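# Unload all stones from the wheelbarrow past the batten

## Task

Remove every stone from the wheelbarrow and put each one on the far side of the low wooden batten. When finished, the wheelbarrow must still stand upright on the floor, resting on its wheel and its legs.

## Robot and tools

Setup: four identical i2rt Big YAM arms (arm1, arm2, arm3, arm4). Each has six revolute joints, a five-finger right hand and a wrist camera (armN_cam_wrist). Two room cameras, cam_high and cam_low, belong to no arm. Every position is in one shared scene frame in metres, origin on the floor, +z up. Arm feet: arm1 (-0.286, +0.669, 0.930), arm2 (-0.303, -0.656, 0.986), arm3 (+0.344, +0.637, 1.010), arm4 (+0.365, -0.626, 1.018). arm1 and arm3 face roughly -y; arm2 and arm4 face roughly +y. A hand reaches about 1.07 m from the joint-1 axis.

Joints, radians, absolute: joint1_rad -2.879..2.879 (spins the arm about its foot, positive counter-clockwise from above, 0 = along the foot's +x); joint2_rad 0..3.141 (shoulder; 0 is upper arm back and level, rising values lift it up then forward); joint3_rad 0..3.019 (elbow; 0 folded, larger opens); joint4_rad -1.692..1.57 (hand pitch, positive tips fingers up); joint5_rad -1.57..1.57 (sideways, positive to the arm's right); joint6_rad -2.094..2.094 (roll, positive clockwise viewed from behind the hand). Hand keys, unitless -1..1, absolute: hand_little, hand_ring, hand_middle, hand_index, hand_thumb_bend (+1 straight, -1 curled); hand_thumb_turn (+1 beside palm, -1 opposite the fingers); hand_force_limit (closing stops at this load: -1 near 0 N, +1 10 N, 15 N for thumb motors); hand_speed (-0.96..1; full speed from +0.48 up; start value -0.8). Use hand_speed about -0.94 or slower for gentle grips. A hand motor only starts when its own target changes by 0.002 or more; to squeeze harder raise hand_force_limit and send a more-closed target.

Hand geometry: the hand point sits 0.045 m in front of the palm. Its +z runs along straight fingers, +y out of the palm, +x across the palm away from the thumb. Straight fingers extend 0.06-0.07 m past the point and lie 0.06 m behind it on -y. Thumb turned fully in front lets the hand wrap objects about 0.035-0.065 m thick. A bracket on the little-finger side of the wrist sticks out 0.10 m and can collide.

move: keys arm1..arm4 plus cameras; each arm key is that arm's own object, and an omitted arm gets nothing new. Inside it: "joints" (object of the absolute values above, by name); or "target", a list of 7 numbers [x, y, z, qw, qx, qy, qz], an absolute hand pose in the scene frame (metres, unit quaternion) reached along a straight line from the current hand_target; "speed" 0.002..0.5 m/s, default 0.25, only allowed with target (turning limited to twice it in rad/s); "min_time_s" 0.1..8 s, the minimum duration for that arm's joint moves. With target, joints may carry only hand keys. All hand paths in one call finish together, paced by the slowest; a path lasts 0.5-10 s and a whole action at most 15 s. Paths don't avoid obstacles or other arms; hands lag, overshoot and often end a centimetre or more away. cameras: list of names or ["all"]; [] none. Unknown keys make a call invalid; out-of-range values get it refused, and a refusal cancels the remaining move, wait and finished_scene calls of that reply.

wait(seconds 0..10, cameras optional) lets the scene run with current commands. zoom_image(camera, region [x0,y0,x1,y1] pixels, at most 504x504) magnifies the latest image of a camera. show_instructions shows reference pages. finished_scene(scene = current scene number) ends the scene permanently; the goal must then hold without the robots.

Results: "move" line gives per arm "done" or the worst status. joint_status/hand_status words: done, off_target (rested away, may still push), time_out (joint holds a nearby target and keeps pushing; send its reported position to relax it), not_followed / "joint command not followed" / "pose unreachable" (a collision or reach check withheld it; may retry later). on_its_own lists uncommanded behaviour; "held at" is the target, not the reading. "as last shown" marks arms not in this action. hand = measured hand pose; hand_target = pose at the held joint targets. hand_stopped_by gives six words (little, ring, middle, index, thumb_bend, thumb_turn): moving, target, force, stalled, fault. *_load_n are fingertip loads in N (positive = pushed open); a lost grip shows as near zero. Joint velocities in rad/s; torques in N m, including gravity, joints 3 and 4 wrap at ±28. "pictures" lists returned image order; images can be slightly older than state. MOTOR HOT appears near 85 °C; at 100 °C the arm drops for 30-60 s (limit_stop_at_motor_heat).

Avoid: any firm contact between two robots, including one hand gripping another's fingers; hard impacts on fixed or heavy things; long pushing or stretched holding that heats motors; dropping stones from height or releasing them while moving; overloading fingers with pulls, twists or fast swings; tipping the wheelbarrow. Loose objects may occasionally be nudged by outside disturbances. Camera calibrations are approximate; room-camera points near image centre are good to about 7.5 mm.

Each tool is called after "Request:" as a command line: name --argument value for each argument, lists and objects as JSON in quotes; but a table of rows of numbers goes row by row, as --pt "numbers of a row", without its own name.

Reference images:

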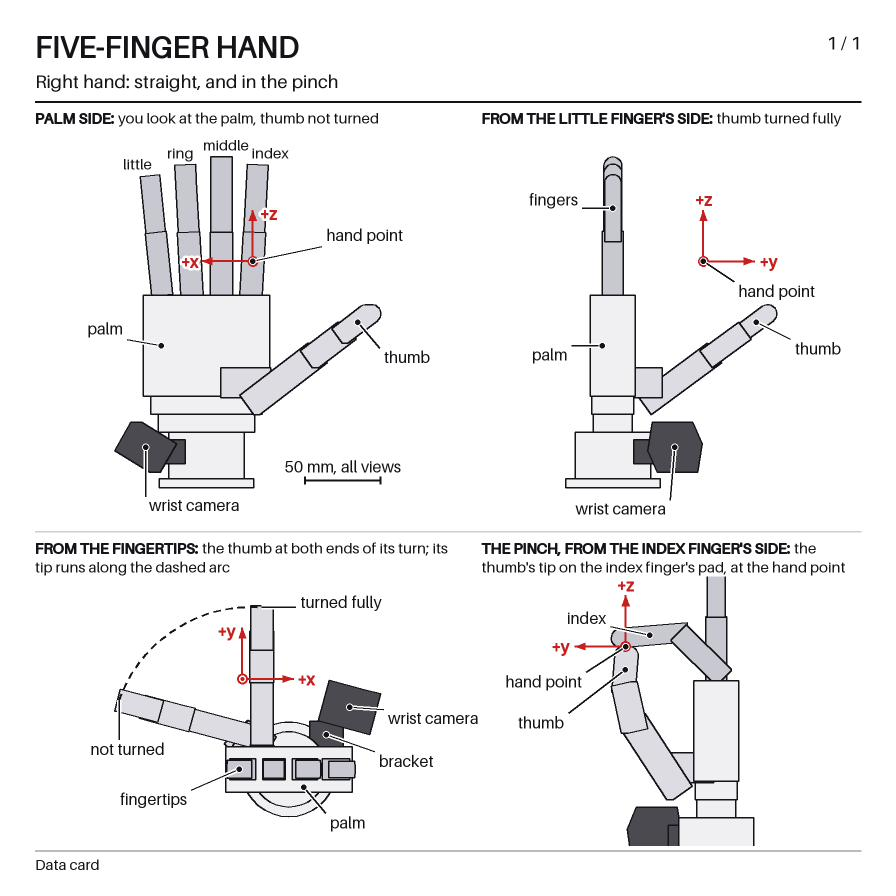

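## Session

Request:
move

Scene clock: 0.00 s.
Joint torques (N m): no reading
Motor temperatures (°C): arm1=[23 23 22 21 20 21] | arm2=[23 22 24 23 20 21] | arm3=[24 22 24 20 22 25] | arm4=[25 26 23 24 22 19]
Heat: arm1: hottest joint1_rad 23 °C; arm2: hottest joint3_rad 24 °C; arm3: hottest joint6_rad 25 °C; arm4: hottest joint2_rad 26 °C.
Joint velocities: within noise
arm1.joint_positions: joint1_rad=-0.122 joint2_rad=+0.620 joint3_rad=+1.422 joint4_rad=-1.520 joint5_rad=+0.047 joint6_rad=-1.242 hand_little=+1.000 hand_ring=+1.000 hand_middle=+1.000 hand_index=+1.000 hand_thumb_turn=+1.000 hand_thumb_bend=+1.000 hand_force_limit=+0.000 hand_speed=-0.800
arm1.joint_status: not commanded
arm1.hand_stopped_by: target,target,target,target,target,target
arm1.little_load_n: 0.0
arm1.ring_load_n: 0.0
arm1.middle_load_n: 0.0
arm1.index_load_n: 0.0
arm1.thumb_bend_load_n: 0.0
arm1.thumb_turn_load_n: -0.5
arm1.hand: x=-0.3642 y=+0.4890 z=+1.3981 quat_wxyz=(+0.281, +0.472, -0.779, +0.303) (m; scene frame)
arm1.hand_target: x=-0.3641 y=+0.4893 z=+1.4082 quat_wxyz=(+0.288, +0.469, -0.774, +0.312) (m; scene frame)
arm1.hand_status: not commanded
arm2.joint_positions: joint1_rad=-0.416 joint2_rad=+0.529 joint3_rad=+1.359 joint4_rad=-1.222 joint5_rad=-0.296 joint6_rad=-1.030 hand_little=+1.000 hand_ring=+1.000 hand_middle=+1.000 hand_index=+1.000 hand_thumb_turn=+1.000 hand_thumb_bend=+1.000 hand_force_limit=+0.000 hand_speed=-0.800
arm2.joint_status: not commanded
arm2.hand_stopped_by: target,target,target,target,target,target
arm2.little_load_n: 0.0
arm2.ring_load_n: 0.0
arm2.middle_load_n: 0.0
arm2.index_load_n: 0.0
arm2.thumb_bend_load_n: 0.0
arm2.thumb_turn_load_n: 0.0
arm2.hand: x=-0.2398 y=-0.4501 z=+1.4919 quat_wxyz=(-0.491, +0.759, +0.327, +0.275) (m; scene frame)
arm2.hand_target: x=-0.2405 y=-0.4514 z=+1.5023 quat_wxyz=(-0.498, +0.752, +0.327, +0.282) (m; scene frame)
arm2.hand_status: not commanded
arm3.joint_positions: joint1_rad=-0.579 joint2_rad=+0.623 joint3_rad=+1.422 joint4_rad=-1.288 joint5_rad=-0.043 joint6_rad=-1.294 hand_little=+1.000 hand_ring=+1.000 hand_middle=+1.000 hand_index=+1.000 hand_thumb_turn=+1.000 hand_thumb_bend=+1.000 hand_force_limit=+0.000 hand_speed=-0.800
arm3.joint_status: not commanded
arm3.hand_stopped_by: target,target,target,target,target,target
arm3.little_load_n: 0.0
arm3.ring_load_n: 0.0
arm3.middle_load_n: 0.0
arm3.index_load_n: 0.0
arm3.thumb_bend_load_n: 0.0
arm3.thumb_turn_load_n: 0.0
arm3.hand: x=+0.1850 y=+0.4585 z=+1.5231 quat_wxyz=(+0.397, +0.324, -0.792, +0.331) (m; scene frame)
arm3.hand_target: x=+0.1857 y=+0.4598 z=+1.5327 quat_wxyz=(+0.405, +0.322, -0.787, +0.337) (m; scene frame)
arm3.hand_status: not commanded
arm4.joint_positions: joint1_rad=+0.147 joint2_rad=+0.605 joint3_rad=+1.434 joint4_rad=-1.187 joint5_rad=+0.054 joint6_rad=-1.283 hand_little=+1.000 hand_ring=+1.000 hand_middle=+1.000 hand_index=+1.000 hand_thumb_turn=+1.000 hand_thumb_bend=+1.000 hand_force_limit=+0.000 hand_speed=-0.800
arm4.joint_status: not commanded
arm4.hand_stopped_by: target,target,target,target,target,target
arm4.little_load_n: 0.0
arm4.ring_load_n: 0.0
arm4.middle_load_n: 0.0
arm4.index_load_n: 0.0
arm4.thumb_bend_load_n: 0.0
arm4.thumb_turn_load_n: 0.0
arm4.hand: x=+0.4017 y=-0.3819 z=+1.5644 quat_wxyz=(-0.460, +0.644, +0.510, +0.337) (m; scene frame)
arm4.hand_target: x=+0.4020 y=-0.3843 z=+1.5745 quat_wxyz=(-0.468, +0.639, +0.506, +0.342) (m; scene frame)
arm4.hand_status: not commanded
pictures: arm1_cam_wrist, arm2_cam_wrist, arm3_cam_wrist, arm4_cam_wrist, cam_high, cam_low

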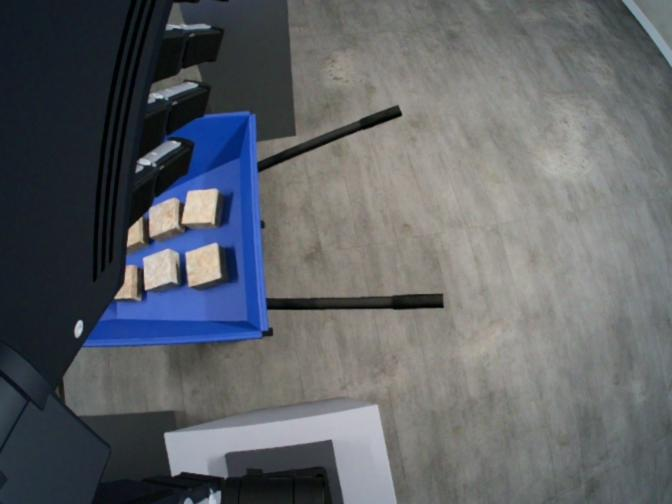

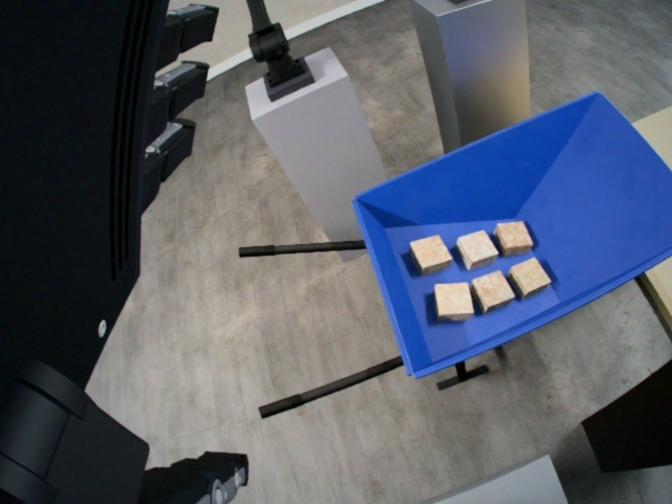

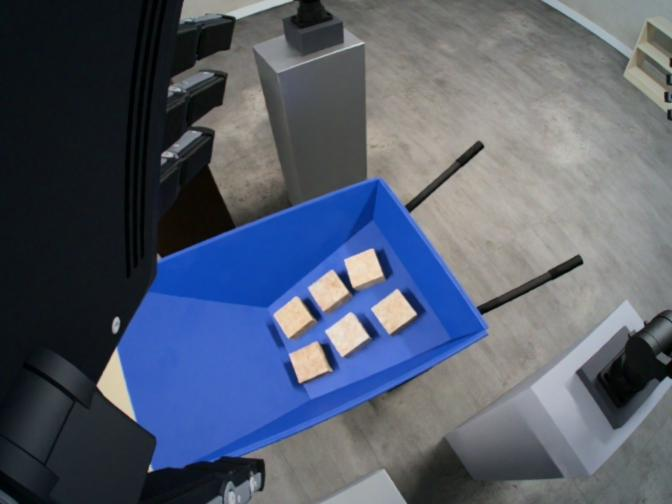

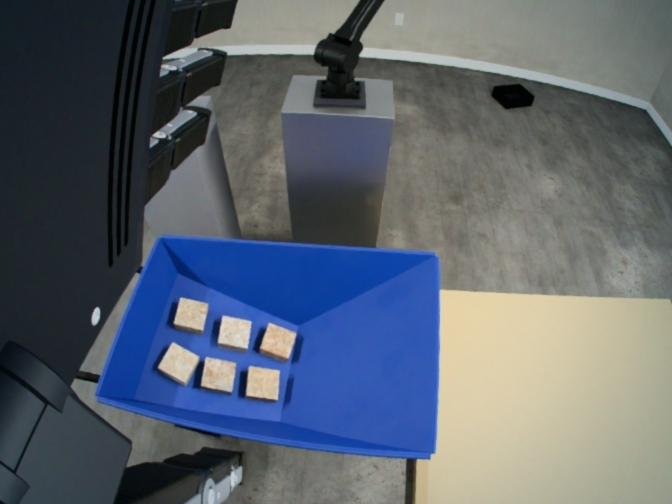

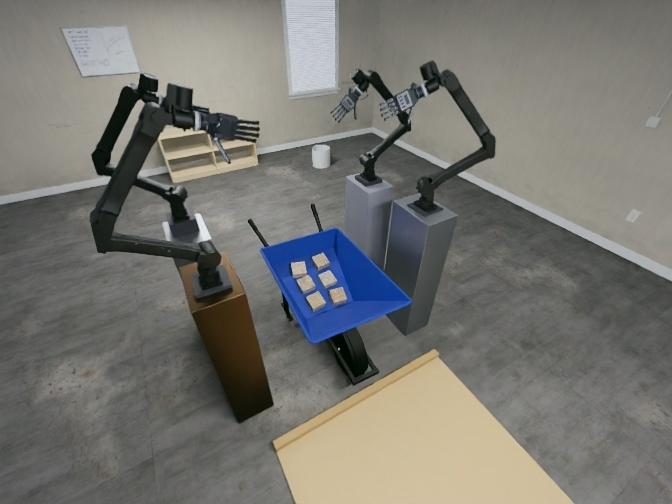

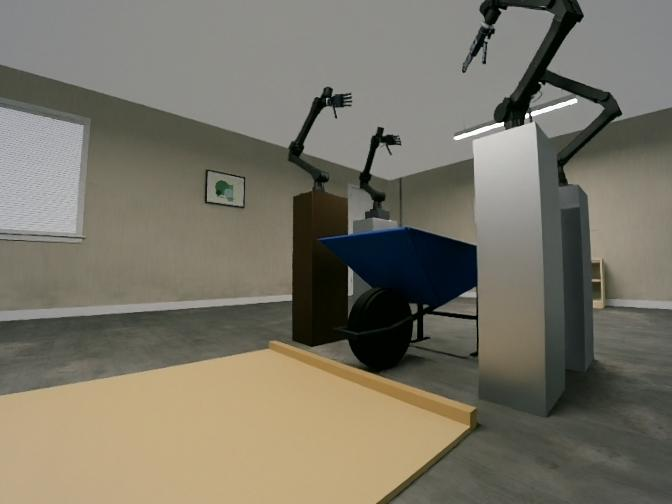

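Request:
zoom_image --camera "cam_low" --region '[280, 200, 600, 440]'

Request:
zoom_image --camera "cam_high" --region '[220, 180, 480, 400]'

Request:
zoom_image --camera "arm1_cam_wrist" --region '[40, 60, 460, 370]'

Request:
zoom_image --camera "arm2_cam_wrist" --region '[220, 80, 672, 430]'

Scaled by 1.575 from the camera's 672x504 image, which has a finer 960x720 frame.

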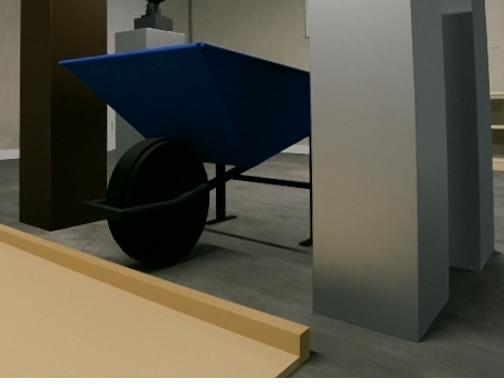

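Scaled by 1.938 from the camera's 672x504 image, which has a finer 960x720 frame.

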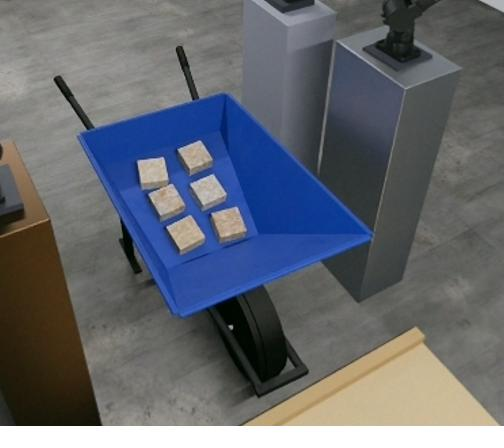

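Scaled by 1.200 from the camera's 672x504 image, which has a finer 960x720 frame.

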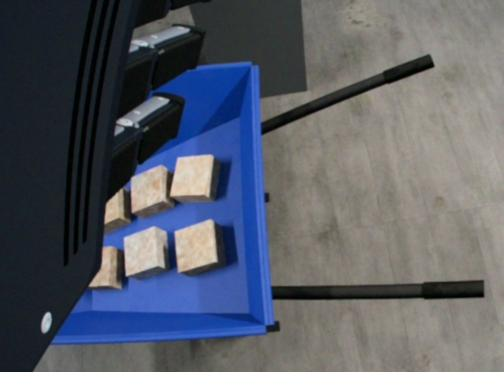

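Scaled by 1.115 from the camera's 672x504 image, which has a finer 960x720 frame.

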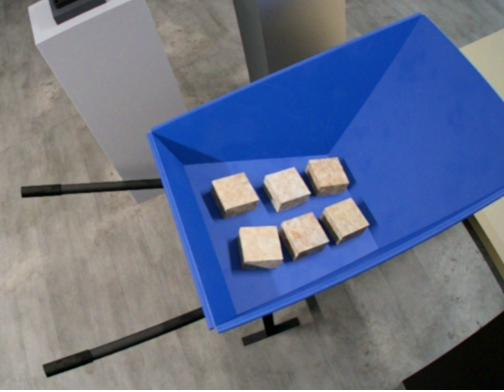

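Request:
move --arm1 '{"target": [-0.56, 0.50, 1.0, -0.035, -0.035, 0.706, -0.706], "speed": 0.25}' --arm2 '{"target": [-0.58, -0.40, 1.0, 0.706, -0.706, 0.035, 0.035], "speed": 0.25}' --arm3 '{"joints": {"joint1_rad": 1.2}, "min_time_s": 3}' --arm4 '{"joints": {"joint1_rad": -1.2}, "min_time_s": 3}' --cameras '["all"]'

Scene clock: 9.57 s.
Joint torques (N m): arm1=[-1.55 -7.71 6.49 -0.1 -0.88 0.03] | arm2=[0.91 -7.24 -0.59 2.09 0.12 -0.1] | arm3=[0.32 2.08 9.22 2.28 0.07 -0.05] | arm4=[0.5 3.37 8.35 1.85 0.1 0.07]
Motor temperatures (°C): arm1=[23 23 22 21 20 21] | arm2=[23 22 24 23 20 20] | arm3=[24 22 25 20 22 24] | arm4=[25 26 23 24 22 19]
Heat: arm1: hottest joint1_rad 23 °C; arm2: hottest joint3_rad 24 °C; arm3: hottest joint3_rad 25 °C; arm4: hottest joint2_rad 26 °C.
move: arm1 off_target; arm2 done; arm3 done; arm4 done
Joint velocities: within noise
arm1.joint_positions: joint1_rad=-1.632 joint2_rad=+1.546 joint3_rad=+0.626 joint4_rad=-1.103 joint5_rad=-1.521 joint6_rad=-2.090 hand_little=+1.000 hand_ring=+1.000 hand_middle=+1.000 hand_index=+1.000 hand_thumb_turn=+1.000 hand_thumb_bend=+1.000 hand_force_limit=+0.000 hand_speed=-0.800
arm1.joint_status: not commanded
arm1.hand_stopped_by: target,target,target,target,target,target
arm1.little_load_n: 0.0
arm1.ring_load_n: 0.0
arm1.middle_load_n: 0.0
arm1.index_load_n: 0.0
arm1.thumb_bend_load_n: 0.0
arm1.thumb_turn_load_n: -0.5
arm1.hand: x=-0.5475 y=+0.4969 z=+1.0002 quat_wxyz=(+0.043, +0.008, -0.724, +0.688) (m; scene frame)
arm1.hand_target: x=-0.5598 y=+0.4992 z=+1.0002 quat_wxyz=(+0.054, +0.014, -0.724, +0.688) (m; scene frame)
arm1.hand_status: off_target (0.013 m and 4.3 deg from the pose sent, 0.444 m and 75.6 deg at the start; a joint's target at an end of its range on 83 of 136 steps)
arm2.joint_positions: joint1_rad=+1.329 joint2_rad=+1.907 joint3_rad=+0.248 joint4_rad=+1.566 joint5_rad=+1.324 joint6_rad=+0.199 hand_little=+1.000 hand_ring=+1.000 hand_middle=+1.000 hand_index=+1.000 hand_thumb_turn=+1.000 hand_thumb_bend=+1.000 hand_force_limit=+0.000 hand_speed=-0.800
arm2.joint_status: not commanded
arm2.hand_stopped_by: target,target,target,target,target,target
arm2.little_load_n: 0.0
arm2.ring_load_n: 0.0
arm2.middle_load_n: 0.0
arm2.index_load_n: 0.0
arm2.thumb_bend_load_n: 0.0
arm2.thumb_turn_load_n: 0.0
arm2.hand: x=-0.5842 y=-0.4017 z=+1.0008 quat_wxyz=(-0.698, +0.715, -0.036, -0.036) (m; scene frame)
arm2.hand_target: x=-0.5801 y=-0.4001 z=+1.0002 quat_wxyz=(-0.698, +0.714, -0.036, -0.033) (m; scene frame)
arm2.hand_status: done (0.005 m and 1.4 deg from the pose sent, 0.600 m and 61.0 deg at the start; a joint's target at an end of its range on 25 of 151 steps)
arm3.joint_positions: joint1_rad=+1.187 joint2_rad=+0.623 joint3_rad=+1.422 joint4_rad=-1.288 joint5_rad=-0.043 joint6_rad=-1.294 hand_little=+1.000 hand_ring=+1.000 hand_middle=+1.000 hand_index=+1.000 hand_thumb_turn=+1.000 hand_thumb_bend=+1.000 hand_force_limit=+0.000 hand_speed=-0.800
arm3.joint_status: all done
arm3.hand_stopped_by: target,target,target,target,target,target
arm3.little_load_n: 0.0
arm3.ring_load_n: 0.0
arm3.middle_load_n: 0.0
arm3.index_load_n: 0.0
arm3.thumb_bend_load_n: 0.0
arm3.thumb_turn_load_n: 0.0
arm3.hand: x=+0.5520 y=+0.5214 z=+1.5239 quat_wxyz=(+0.002, +0.818, -0.250, +0.517) (m; scene frame)
arm3.hand_target: x=+0.5521 y=+0.5248 z=+1.5335 quat_wxyz=(-0.001, +0.815, -0.242, +0.527) (m; scene frame)
arm3.hand_status: not commanded
arm4.joint_positions: joint1_rad=-1.191 joint2_rad=+0.605 joint3_rad=+1.434 joint4_rad=-1.187 joint5_rad=+0.054 joint6_rad=-1.283 hand_little=+1.000 hand_ring=+1.000 hand_middle=+1.000 hand_index=+1.000 hand_thumb_turn=+1.000 hand_thumb_bend=+1.000 hand_force_limit=+0.000 hand_speed=-0.800
arm4.joint_status: all done
arm4.hand_stopped_by: target,target,target,target,target,target
arm4.little_load_n: 0.0
arm4.ring_load_n: 0.0
arm4.middle_load_n: 0.0
arm4.index_load_n: 0.0
arm4.thumb_bend_load_n: 0.0
arm4.thumb_turn_load_n: 0.0
arm4.hand: x=+0.6111 y=-0.6055 z=+1.5643 quat_wxyz=(-0.152, +0.822, +0.001, +0.549) (m; scene frame)
arm4.hand_target: x=+0.6090 y=-0.6084 z=+1.5744 quat_wxyz=(-0.152, +0.815, -0.003, +0.559) (m; scene frame)
arm4.hand_status: not commanded
pictures: arm1_cam_wrist, arm2_cam_wrist, arm3_cam_wrist, arm4_cam_wrist, cam_high, cam_low
camera_calibration:
arm1_cam_wrist: T_world_to_cam=[[-0.398967, 0.0834374, -0.913161, 0.647748], [0.839504, 0.433829, -0.327146, 0.57578], [0.36886, -0.897124, -0.24313, 1.00308], [0, 0, 0, 1]] pos_world=[-0.594937, 0.596055, 1.02374]
arm2_cam_wrist: T_world_to_cam=[[0.187545, -0.0620944, -0.980291, 1.06086], [-0.823841, -0.553413, -0.122559, -0.583917], [-0.534895, 0.830589, -0.154946, 0.29363], [0, 0, 0, 1]] pos_world=[-0.522952, -0.50116, 1.01388]
arm3_cam_wrist: T_world_to_cam=[[-0.310381, -0.949194, -0.0519168, 0.748323], [-0.802258, 0.290849, -0.521333, 1.08561], [0.509946, -0.120161, -0.851772, 1.19335], [0, 0, 0, 1]] pos_world=[0.49466, 0.53795, 1.62127]
arm4_cam_wrist: T_world_to_cam=[[0.325923, -0.944525, 0.0405898, -0.832308], [-0.786357, -0.294678, -0.542962, 1.14185], [0.524802, 0.145046, -0.838776, 1.19264], [0, 0, 0, 1]] pos_world=[0.543272, -0.622644, 1.65412]

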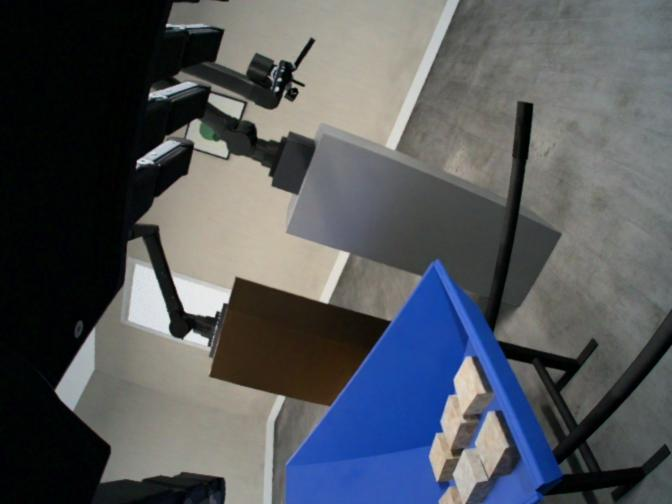

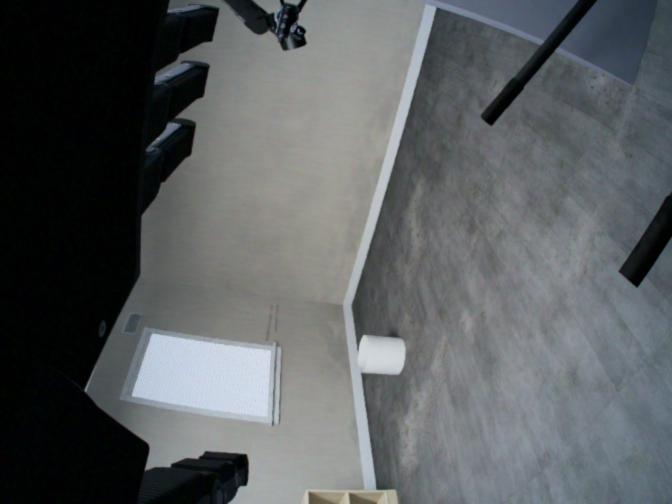

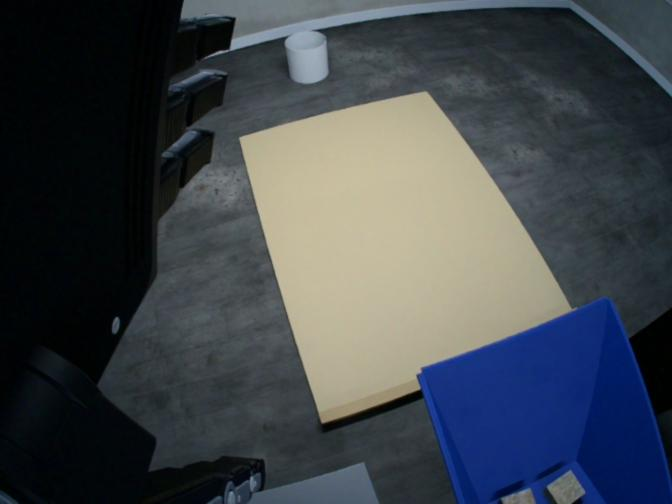

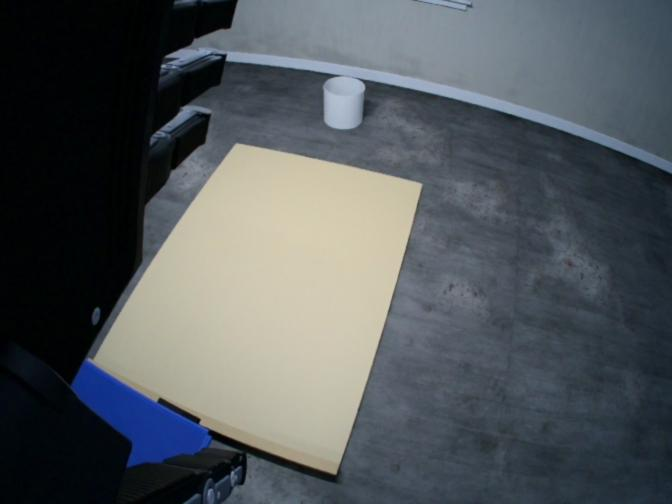

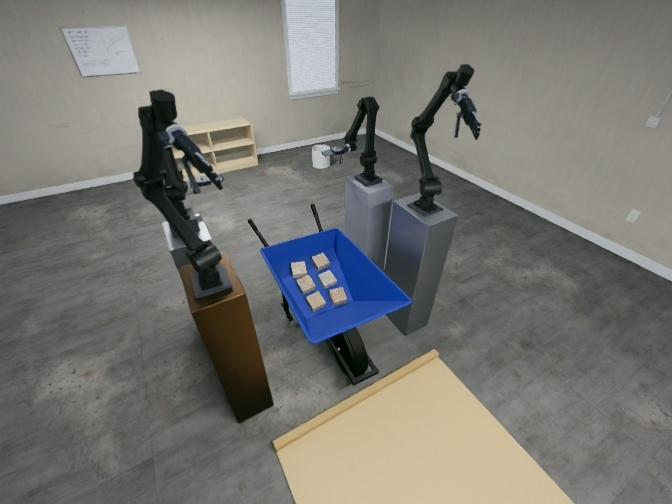

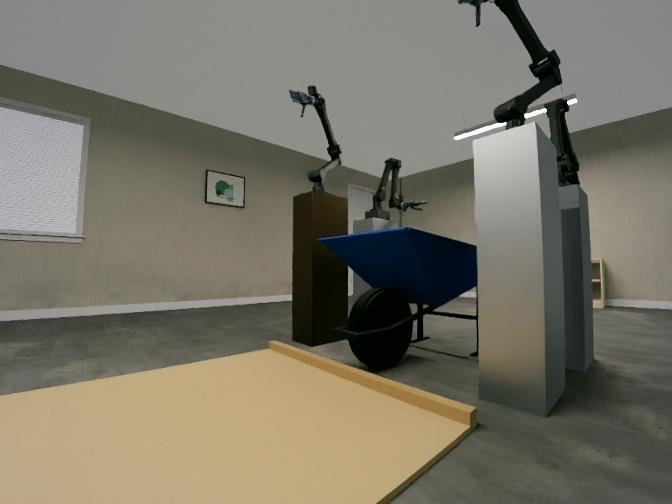

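Request:
move --arm1 '{"joints": {"joint1_rad": -1.33, "joint2_rad": 1.9, "joint3_rad": 0.35, "joint4_rad": 1.45, "joint5_rad": -1.3, "joint6_rad": -0.15}, "min_time_s": 3}' --cameras '["arm1_cam_wrist", "cam_high"]'

Scene clock: 14.20 s.
Joint torques (N m): arm1=[0.32 -8.82 1.11 2.3 -0.09 0.19] | arm2=[0.91 -7.24 -0.59 2.09 0.12 -0.1] | arm3=[0.21 2.14 9.21 2.21 0.06 -0.04] | arm4=[0.44 3.96 8.38 1.83 0.13 0.1]
Motor temperatures (°C): arm1=[23 23 22 21 20 21] | arm2=[23 22 24 23 20 20] | arm3=[24 22 25 20 22 24] | arm4=[25 26 24 24 22 19]
Heat: arm1: hottest joint1_rad 23 °C; arm2: hottest joint3_rad 24 °C; arm3: hottest joint3_rad 25 °C; arm4: hottest joint2_rad 26 °C.
move: arm1 done
Joint velocities: within noise
arm1.joint_positions: joint1_rad=-1.345 joint2_rad=+1.881 joint3_rad=+0.355 joint4_rad=+1.434 joint5_rad=-1.302 joint6_rad=-0.158 hand_little=+1.000 hand_ring=+1.000 hand_middle=+1.000 hand_index=+1.000 hand_thumb_turn=+1.000 hand_thumb_bend=+1.000 hand_force_limit=+0.000 hand_speed=-0.800
arm1.joint_status: all done
arm1.hand_stopped_by: target,target,target,target,target,target
arm1.little_load_n: 0.0
arm1.ring_load_n: 0.0
arm1.middle_load_n: 0.0
arm1.index_load_n: 0.0
arm1.thumb_bend_load_n: -0.5
arm1.thumb_turn_load_n: 0.0
arm1.hand: x=-0.5565 y=+0.4129 z=+0.9452 quat_wxyz=(+0.045, +0.008, -0.717, +0.696) (m; scene frame)
arm1.hand_target: x=-0.5493 y=+0.4098 z=+0.9407 quat_wxyz=(+0.035, +0.007, -0.718, +0.695) (m; scene frame)
arm1.hand_status: not commanded
arm2, arm3, arm4: as last shown
arm2.thumb_turn_load_n: -0.5
pictures: arm1_cam_wrist, cam_high
camera_calibration:
arm1_cam_wrist: T_world_to_cam=[[-0.401598, 0.0653363, -0.913483, 0.60731], [0.839268, 0.425464, -0.338539, 0.615824], [0.366535, -0.902614, -0.2257, 0.90221], [0, 0, 0, 1]] pos_world=[-0.60364, 0.512657, 0.966877]

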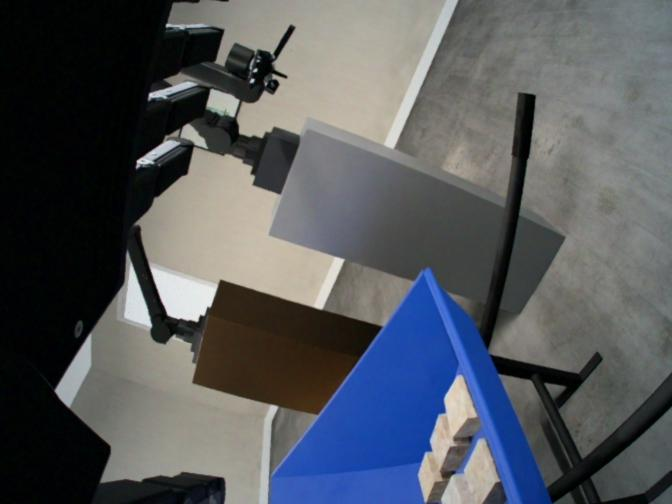

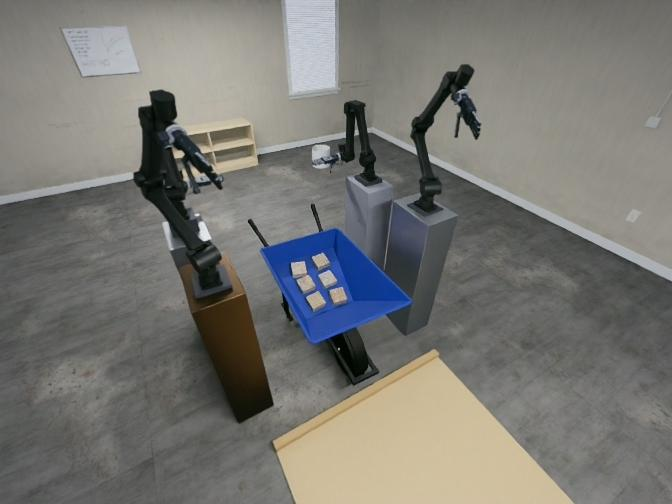

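Request:
move --arm1 '{"target": [-0.60, 0.46, 0.72, -0.07, -0.07, 0.704, -0.704], "speed": 0.2}' --arm2 '{"target": [-0.64, -0.36, 0.72, 0.704, -0.704, 0.07, 0.07], "speed": 0.2}' --cameras '["arm1_cam_wrist", "arm2_cam_wrist", "cam_high"]'

Scene clock: 17.03 s.
Joint torques (N m): arm1=[-2.32 -13.39 -1.09 2.04 -0.43 0.03] | arm2=[0.85 -13.04 -1.81 1.96 0.42 0.07] | arm3=[0.26 2.08 9.2 2.21 0.06 -0.05] | arm4=[0.26 3.84 8.43 1.78 0.13 0.07]
Motor temperatures (°C): arm1=[23 23 22 21 20 21] | arm2=[23 22 24 23 20 20] | arm3=[24 22 25 20 22 24] | arm4=[25 26 24 24 22 19]
Heat: arm1: hottest joint1_rad 23 °C; arm2: hottest joint3_rad 24 °C; arm3: hottest joint3_rad 25 °C; arm4: hottest joint2_rad 26 °C.
move: arm1 done; arm2 off_target
Joint velocities: within noise
arm1.joint_positions: joint1_rad=-1.495 joint2_rad=+2.651 joint3_rad=+0.754 joint4_rad=+1.556 joint5_rad=-1.523 joint6_rad=-0.522 hand_little=+1.000 hand_ring=+1.000 hand_middle=+1.000 hand_index=+1.000 hand_thumb_turn=+1.000 hand_thumb_bend=+1.000 hand_force_limit=+0.000 hand_speed=-0.800
arm1.joint_status: not commanded
arm1.hand_stopped_by: target,target,target,target,target,target
arm1.little_load_n: 0.0
arm1.ring_load_n: 0.0
arm1.middle_load_n: 0.0
arm1.index_load_n: 0.0
arm1.thumb_bend_load_n: 0.0
arm1.thumb_turn_load_n: 0.0
arm1.hand: x=-0.5992 y=+0.4557 z=+0.7250 quat_wxyz=(+0.059, +0.074, -0.710, +0.697) (m; scene frame)
arm1.hand_target: x=-0.6001 y=+0.4601 z=+0.7202 quat_wxyz=(+0.067, +0.073, -0.710, +0.697) (m; scene frame)
arm1.hand_status: done (0.007 m and 1.7 deg from the pose sent, 0.234 m and 7.8 deg at the start; a joint's target at an end of its range on 48 of 67 steps)
arm2.joint_positions: joint1_rad=+1.255 joint2_rad=+2.804 joint3_rad=+0.845 joint4_rad=+1.569 joint5_rad=+1.292 joint6_rad=+0.545 hand_little=+1.000 hand_ring=+1.000 hand_middle=+1.000 hand_index=+1.000 hand_thumb_turn=+1.000 hand_thumb_bend=+1.000 hand_force_limit=+0.000 hand_speed=-0.800
arm2.joint_status: not commanded
arm2.hand_stopped_by: target,target,target,target,target,target
arm2.little_load_n: 0.0
arm2.ring_load_n: 0.0
arm2.middle_load_n: 0.0
arm2.index_load_n: 0.0
arm2.thumb_bend_load_n: 0.0
arm2.thumb_turn_load_n: 0.0
arm2.hand: x=-0.6396 y=-0.3639 z=+0.7190 quat_wxyz=(-0.668, +0.739, -0.082, -0.034) (m; scene frame)
arm2.hand_target: x=-0.6401 y=-0.3603 z=+0.7200 quat_wxyz=(-0.669, +0.736, -0.094, -0.040) (m; scene frame)
arm2.hand_status: off_target (0.004 m and 7.2 deg from the pose sent, 0.289 m and 5.7 deg at the start; a joint's target at an end of its range on 67 of 67 steps)
arm3, arm4: as last shown
pictures: arm1_cam_wrist, arm2_cam_wrist, cam_high
camera_calibration:
arm1_cam_wrist: T_world_to_cam=[[-0.504769, 0.0258326, -0.862868, 0.30569], [0.761729, 0.483632, -0.431125, 0.55305], [0.406173, -0.87489, -0.2638, 0.945461], [0, 0, 0, 1]] pos_world=[-0.650993, 0.551805, 0.751616]
arm2_cam_wrist: T_world_to_cam=[[0.120222, -0.150638, -0.981252, 0.722793], [-0.86308, -0.504272, -0.0283297, -0.718155], [-0.490551, 0.850305, -0.190637, 0.250069], [0, 0, 0, 1]] pos_world=[-0.584049, -0.465901, 0.736569]

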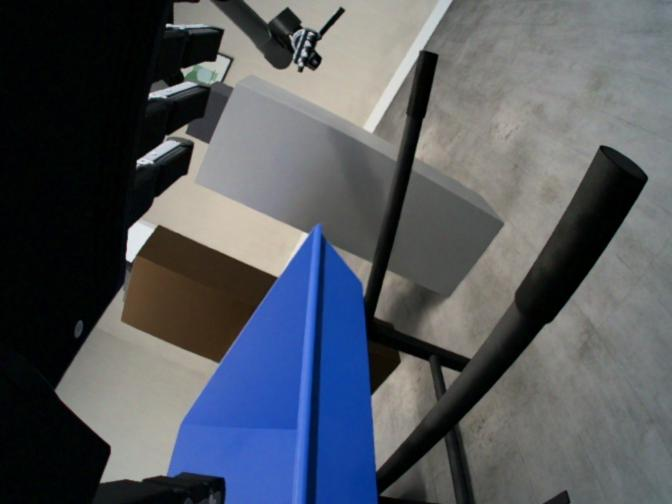

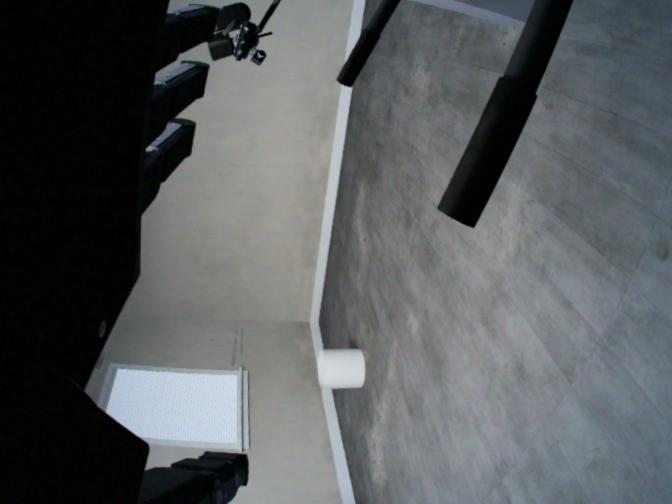

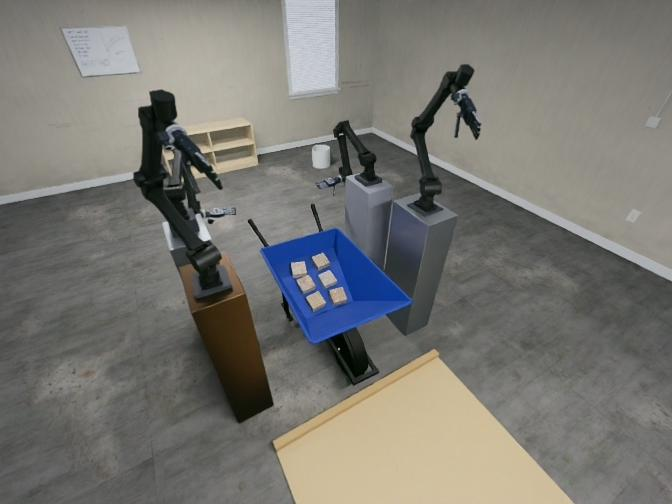

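Request:
move --arm1 '{"target": [-0.561, 0.444, 0.60, 0.2237, -0.0342, -0.8524, 0.4717], "speed": 0.2, "joints": {"hand_thumb_turn": -1, "hand_speed": 0}}' --arm2 '{"target": [-0.615, -0.283, 0.61, 0.4677, -0.8597, -0.0043, 0.206], "speed": 0.2, "joints": {"hand_thumb_turn": -1, "hand_speed": 0}}' --arm3 '{"joints": {"joint1_rad": 1.57, "joint2_rad": 1.6, "joint3_rad": 1.4, "joint4_rad": -0.9}, "min_time_s": 3}' --arm4 '{"joints": {"joint1_rad": -1.57, "joint2_rad": 1.6, "joint3_rad": 1.4, "joint4_rad": -0.9}, "min_time_s": 3}' --cameras '["all"]'

Scene clock: 27.40 s.
Joint torques (N m): arm1=[3.19 -9.82 -5.26 2.76 -0.24 0.17] | arm2=[1.2 -13.33 -1.35 1.26 0.12 -0.1] | arm3=[-0.26 -12.75 8.92 1.92 0.05 -0.03] | arm4=[0.38 -13.39 8.8 1.39 0.17 0.06]
Motor temperatures (°C): arm1=[23 24 22 21 20 21] | arm2=[23 23 24 23 20 20] | arm3=[24 22 26 20 22 24] | arm4=[25 26 24 24 22 19]
Heat: arm1: hottest joint2_rad 24 °C; arm2: hottest joint3_rad 24 °C; arm3: hottest joint3_rad 26 °C; arm4: hottest joint2_rad 26 °C.
move: arm1 off_target; arm2 done; arm3 done; arm4 done
Joint velocities: within noise
arm1.joint_positions: joint1_rad=-1.188 joint2_rad=+2.797 joint3_rad=+0.680 joint4_rad=+1.554 joint5_rad=-0.602 joint6_rad=-0.772 hand_little=+1.000 hand_ring=+1.000 hand_middle=+1.000 hand_index=+1.000 hand_thumb_turn=-1.000 hand_thumb_bend=+1.000 hand_force_limit=+0.000 hand_speed=+0.000
arm1.joint_status: all done
arm1.hand_stopped_by: target,target,target,target,target,target
arm1.little_load_n: 0.0
arm1.ring_load_n: 0.0
arm1.middle_load_n: 0.0
arm1.index_load_n: 0.0
arm1.thumb_bend_load_n: 0.0
arm1.thumb_turn_load_n: 0.0
arm1.hand: x=-0.6051 y=+0.4471 z=+0.6132 quat_wxyz=(+0.244, -0.036, -0.848, +0.469) (m; scene frame)
arm1.hand_target: x=-0.5628 y=+0.4465 z=+0.6016 quat_wxyz=(+0.208, -0.030, -0.861, +0.464) (m; scene frame)
arm1.hand_status: off_target (0.046 m and 2.4 deg from the pose sent, 0.131 m and 38.2 deg at the start; a joint's target at an end of its range on 69 of 108 steps)
arm2.joint_positions: joint1_rad=+0.679 joint2_rad=+2.910 joint3_rad=+0.962 joint4_rad=+1.456 joint5_rad=+0.222 joint6_rad=+0.547 hand_little=+1.000 hand_ring=+1.000 hand_middle=+1.000 hand_index=+1.000 hand_thumb_turn=-1.000 hand_thumb_bend=+1.000 hand_force_limit=+0.000 hand_speed=+0.000
arm2.joint_status: all done
arm2.hand_stopped_by: target,target,target,target,target,target
arm2.little_load_n: 0.0
arm2.ring_load_n: 0.0
arm2.middle_load_n: 0.0
arm2.index_load_n: 0.0
arm2.thumb_bend_load_n: 0.0
arm2.thumb_turn_load_n: 0.0
arm2.hand: x=-0.6185 y=-0.2801 z=+0.6177 quat_wxyz=(-0.472, +0.856, +0.000, -0.212) (m; scene frame)
arm2.hand_target: x=-0.6149 y=-0.2831 z=+0.6101 quat_wxyz=(-0.468, +0.860, +0.004, -0.206) (m; scene frame)
arm2.hand_status: done (0.009 m and 1.1 deg from the pose sent, 0.138 m and 34.9 deg at the start)
arm3.joint_positions: joint1_rad=+1.559 joint2_rad=+1.588 joint3_rad=+1.407 joint4_rad=-0.919 joint5_rad=-0.043 joint6_rad=-1.294 hand_little=+1.000 hand_ring=+1.000 hand_middle=+1.000 hand_index=+1.000 hand_thumb_turn=+1.000 hand_thumb_bend=+1.000 hand_force_limit=+0.000 hand_speed=-0.800
arm3.joint_status: all done
arm3.hand_stopped_by: target,target,target,target,target,target
arm3.little_load_n: 0.0
arm3.ring_load_n: 0.0
arm3.middle_load_n: 0.0
arm3.index_load_n: 0.0
arm3.thumb_bend_load_n: 0.0
arm3.thumb_turn_load_n: 0.0
arm3.hand: x=+0.8981 y=+0.6121 z=+1.1891 quat_wxyz=(-0.053, +0.965, -0.115, +0.229) (m; scene frame)
arm3.hand_target: x=+0.9016 y=+0.6181 z=+1.1811 quat_wxyz=(-0.054, +0.966, -0.110, +0.229) (m; scene frame)
arm3.hand_status: not commanded
arm4.joint_positions: joint1_rad=-1.563 joint2_rad=+1.587 joint3_rad=+1.399 joint4_rad=-0.912 joint5_rad=+0.054 joint6_rad=-1.283 hand_little=+1.000 hand_ring=+1.000 hand_middle=+1.000 hand_index=+1.000 hand_thumb_turn=+1.000 hand_thumb_bend=+1.000 hand_force_limit=+0.000 hand_speed=-0.800
arm4.joint_status: all done
arm4.hand_stopped_by: target,target,target,target,target,target
arm4.little_load_n: 0.0
arm4.ring_load_n: 0.0
arm4.middle_load_n: 0.0
arm4.index_load_n: 0.0
arm4.thumb_bend_load_n: 0.0
arm4.thumb_turn_load_n: 0.0
arm4.hand: x=+0.9114 y=-0.7101 z=+1.1966 quat_wxyz=(-0.002, +0.958, -0.167, +0.234) (m; scene frame)
arm4.hand_target: x=+0.9150 y=-0.7141 z=+1.1913 quat_wxyz=(-0.001, +0.957, -0.170, +0.234) (m; scene frame)
arm4.hand_status: not commanded
pictures: arm1_cam_wrist, arm2_cam_wrist, arm3_cam_wrist, arm4_cam_wrist, cam_high, cam_low
camera_calibration:
arm1_cam_wrist: T_world_to_cam=[[-0.444122, 0.635348, -0.631735, -0.17108], [0.894598, 0.275501, -0.351844, 0.638363], [-0.0494995, -0.72141, -0.690737, 0.828253], [0, 0, 0, 1]] pos_world=[-0.60606, 0.530336, 0.688631]
arm2_cam_wrist: T_world_to_cam=[[0.0826493, -0.504621, -0.859376, 0.435786], [-0.578331, -0.726556, 0.37101, -0.793385], [-0.811604, 0.46634, -0.351888, -0.0366156], [0, 0, 0, 1]] pos_world=[-0.524574, -0.339456, 0.655973]
arm3_cam_wrist: T_world_to_cam=[[0.0178279, -0.998264, -0.0561279, 0.664753], [-0.997648, -0.0214765, 0.0650884, 0.831716], [-0.0661809, 0.0548355, -0.9963, 1.32461], [0, 0, 0, 1]] pos_world=[0.905573, 0.608826, 1.30289]
arm4_cam_wrist: T_world_to_cam=[[-0.013345, -0.999543, 0.0271186, -0.727689], [-0.985827, 0.0176882, 0.166831, 0.701749], [-0.167234, -0.0245079, -0.985613, 1.42782], [0, 0, 0, 1]] pos_world=[0.920874, -0.704776, 1.30994]

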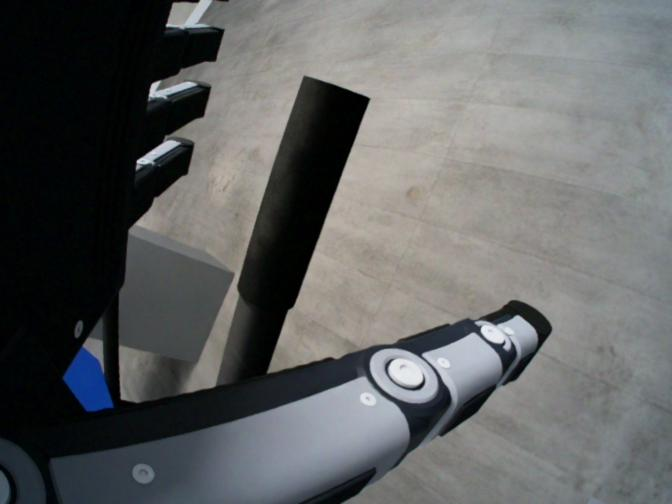

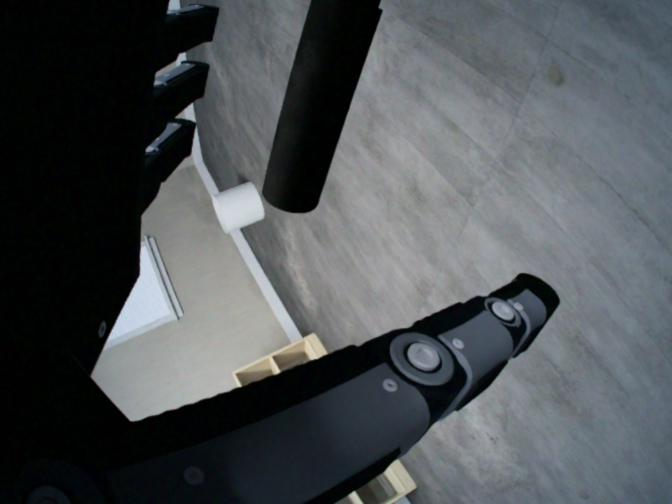

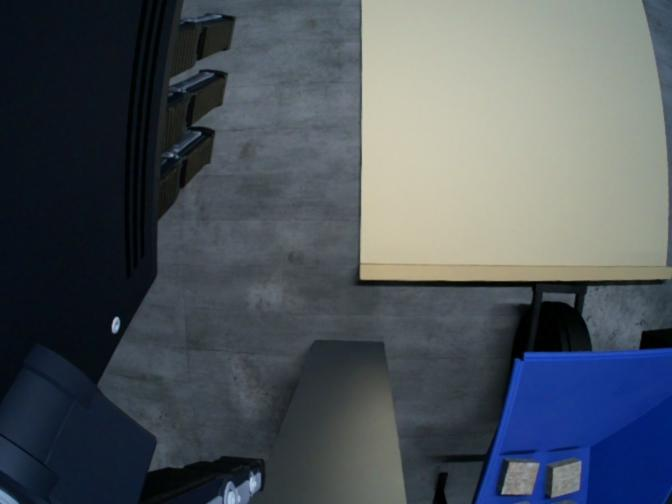

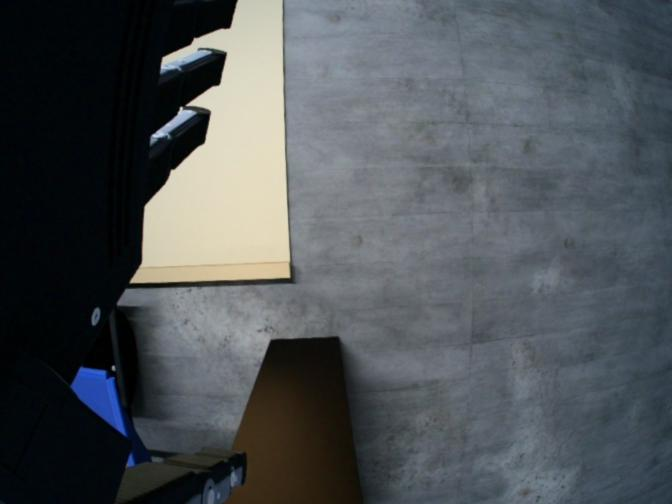

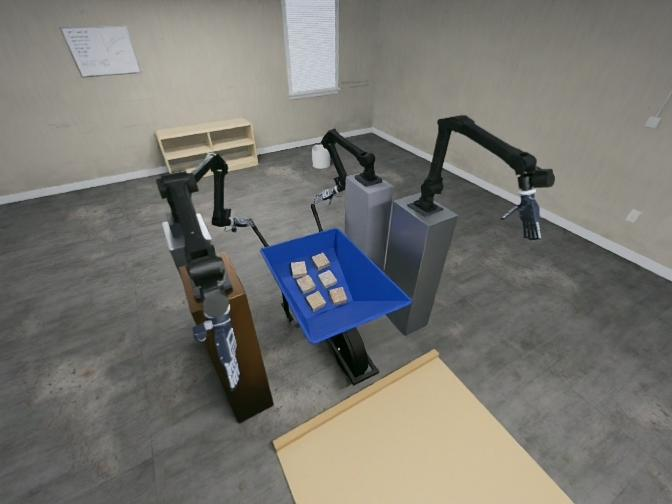

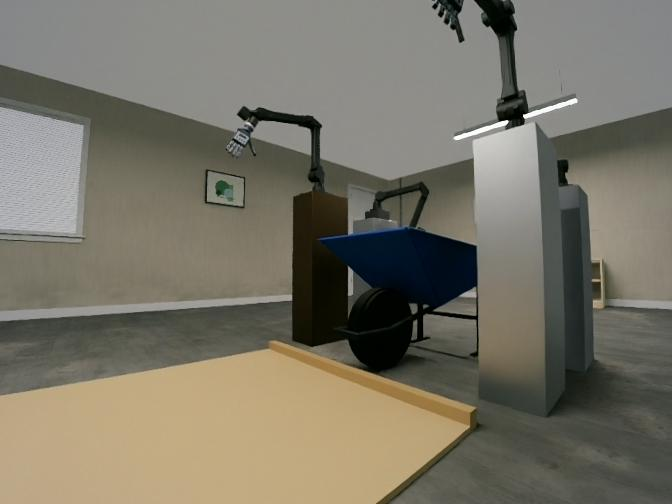

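Request:
move --arm1 '{"target": [-0.551, 0.421, 0.63, 0.211, -0.0818, -0.934, 0.2762], "speed": 0.2}' --cameras '["arm1_cam_wrist", "cam_high"]'

Scene clock: 30.83 s.
Joint torques (N m): arm1=[0.09 -15.91 -1.65 1.28 -0.02 0.16] | arm2=[1.26 -13.33 -1.35 1.25 0.12 -0.1] | arm3=[-0.32 -12.63 8.95 2 0.03 -0.03] | arm4=[0.5 -13.1 8.81 1.39 0.15 0.13]
Motor temperatures (°C): arm1=[23 24 22 21 20 21] | arm2=[23 23 24 23 20 20] | arm3=[24 22 26 20 22 24] | arm4=[25 26 24 24 22 19]
Heat: arm1: hottest joint2_rad 24 °C; arm2: hottest joint3_rad 24 °C; arm3: hottest joint3_rad 26 °C; arm4: hottest joint2_rad 26 °C.
move: arm1 done
Joint velocities: within noise
arm1.joint_positions: joint1_rad=-0.814 joint2_rad=+2.504 joint3_rad=+0.582 joint4_rad=+1.047 joint5_rad=-0.056 joint6_rad=-0.623 hand_little=+1.000 hand_ring=+1.000 hand_middle=+1.000 hand_index=+1.000 hand_thumb_turn=-1.000 hand_thumb_bend=+1.000 hand_force_limit=+0.000 hand_speed=+0.000
arm1.joint_status: not commanded
arm1.hand_stopped_by: target,target,target,target,target,target
arm1.little_load_n: 0.0
arm1.ring_load_n: 0.0
arm1.middle_load_n: 0.0
arm1.index_load_n: 0.0
arm1.thumb_bend_load_n: 0.0
arm1.thumb_turn_load_n: 0.0
arm1.hand: x=-0.5502 y=+0.4283 z=+0.6241 quat_wxyz=(+0.210, -0.084, -0.936, +0.271) (m; scene frame)
arm1.hand_target: x=-0.5510 y=+0.4210 z=+0.6299 quat_wxyz=(+0.211, -0.082, -0.934, +0.276) (m; scene frame)
arm1.hand_status: done (0.009 m and 0.7 deg from the pose sent, 0.062 m and 25.1 deg at the start)
arm2, arm3, arm4: as last shown
arm4.middle_load_n: -0.5
pictures: arm1_cam_wrist, cam_high
camera_calibration:
arm1_cam_wrist: T_world_to_cam=[[-0.250791, 0.889567, -0.381804, -0.28639], [0.968038, 0.231503, -0.0964842, 0.498096], [0.00255943, -0.393798, -0.919193, 0.855871], [0, 0, 0, 1]] pos_world=[-0.556191, 0.476493, 0.725424]

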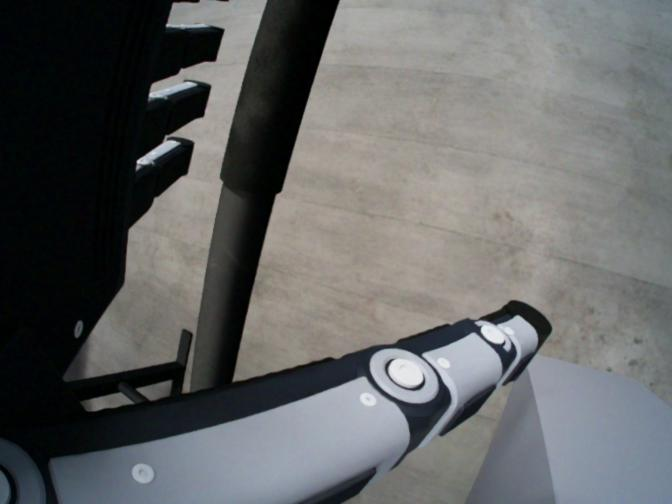

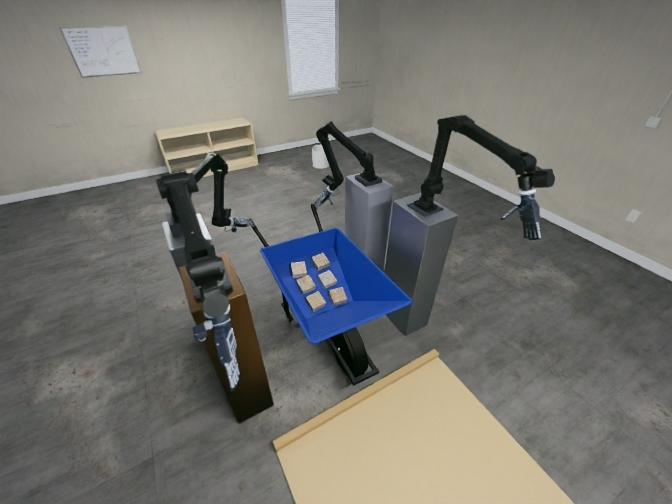

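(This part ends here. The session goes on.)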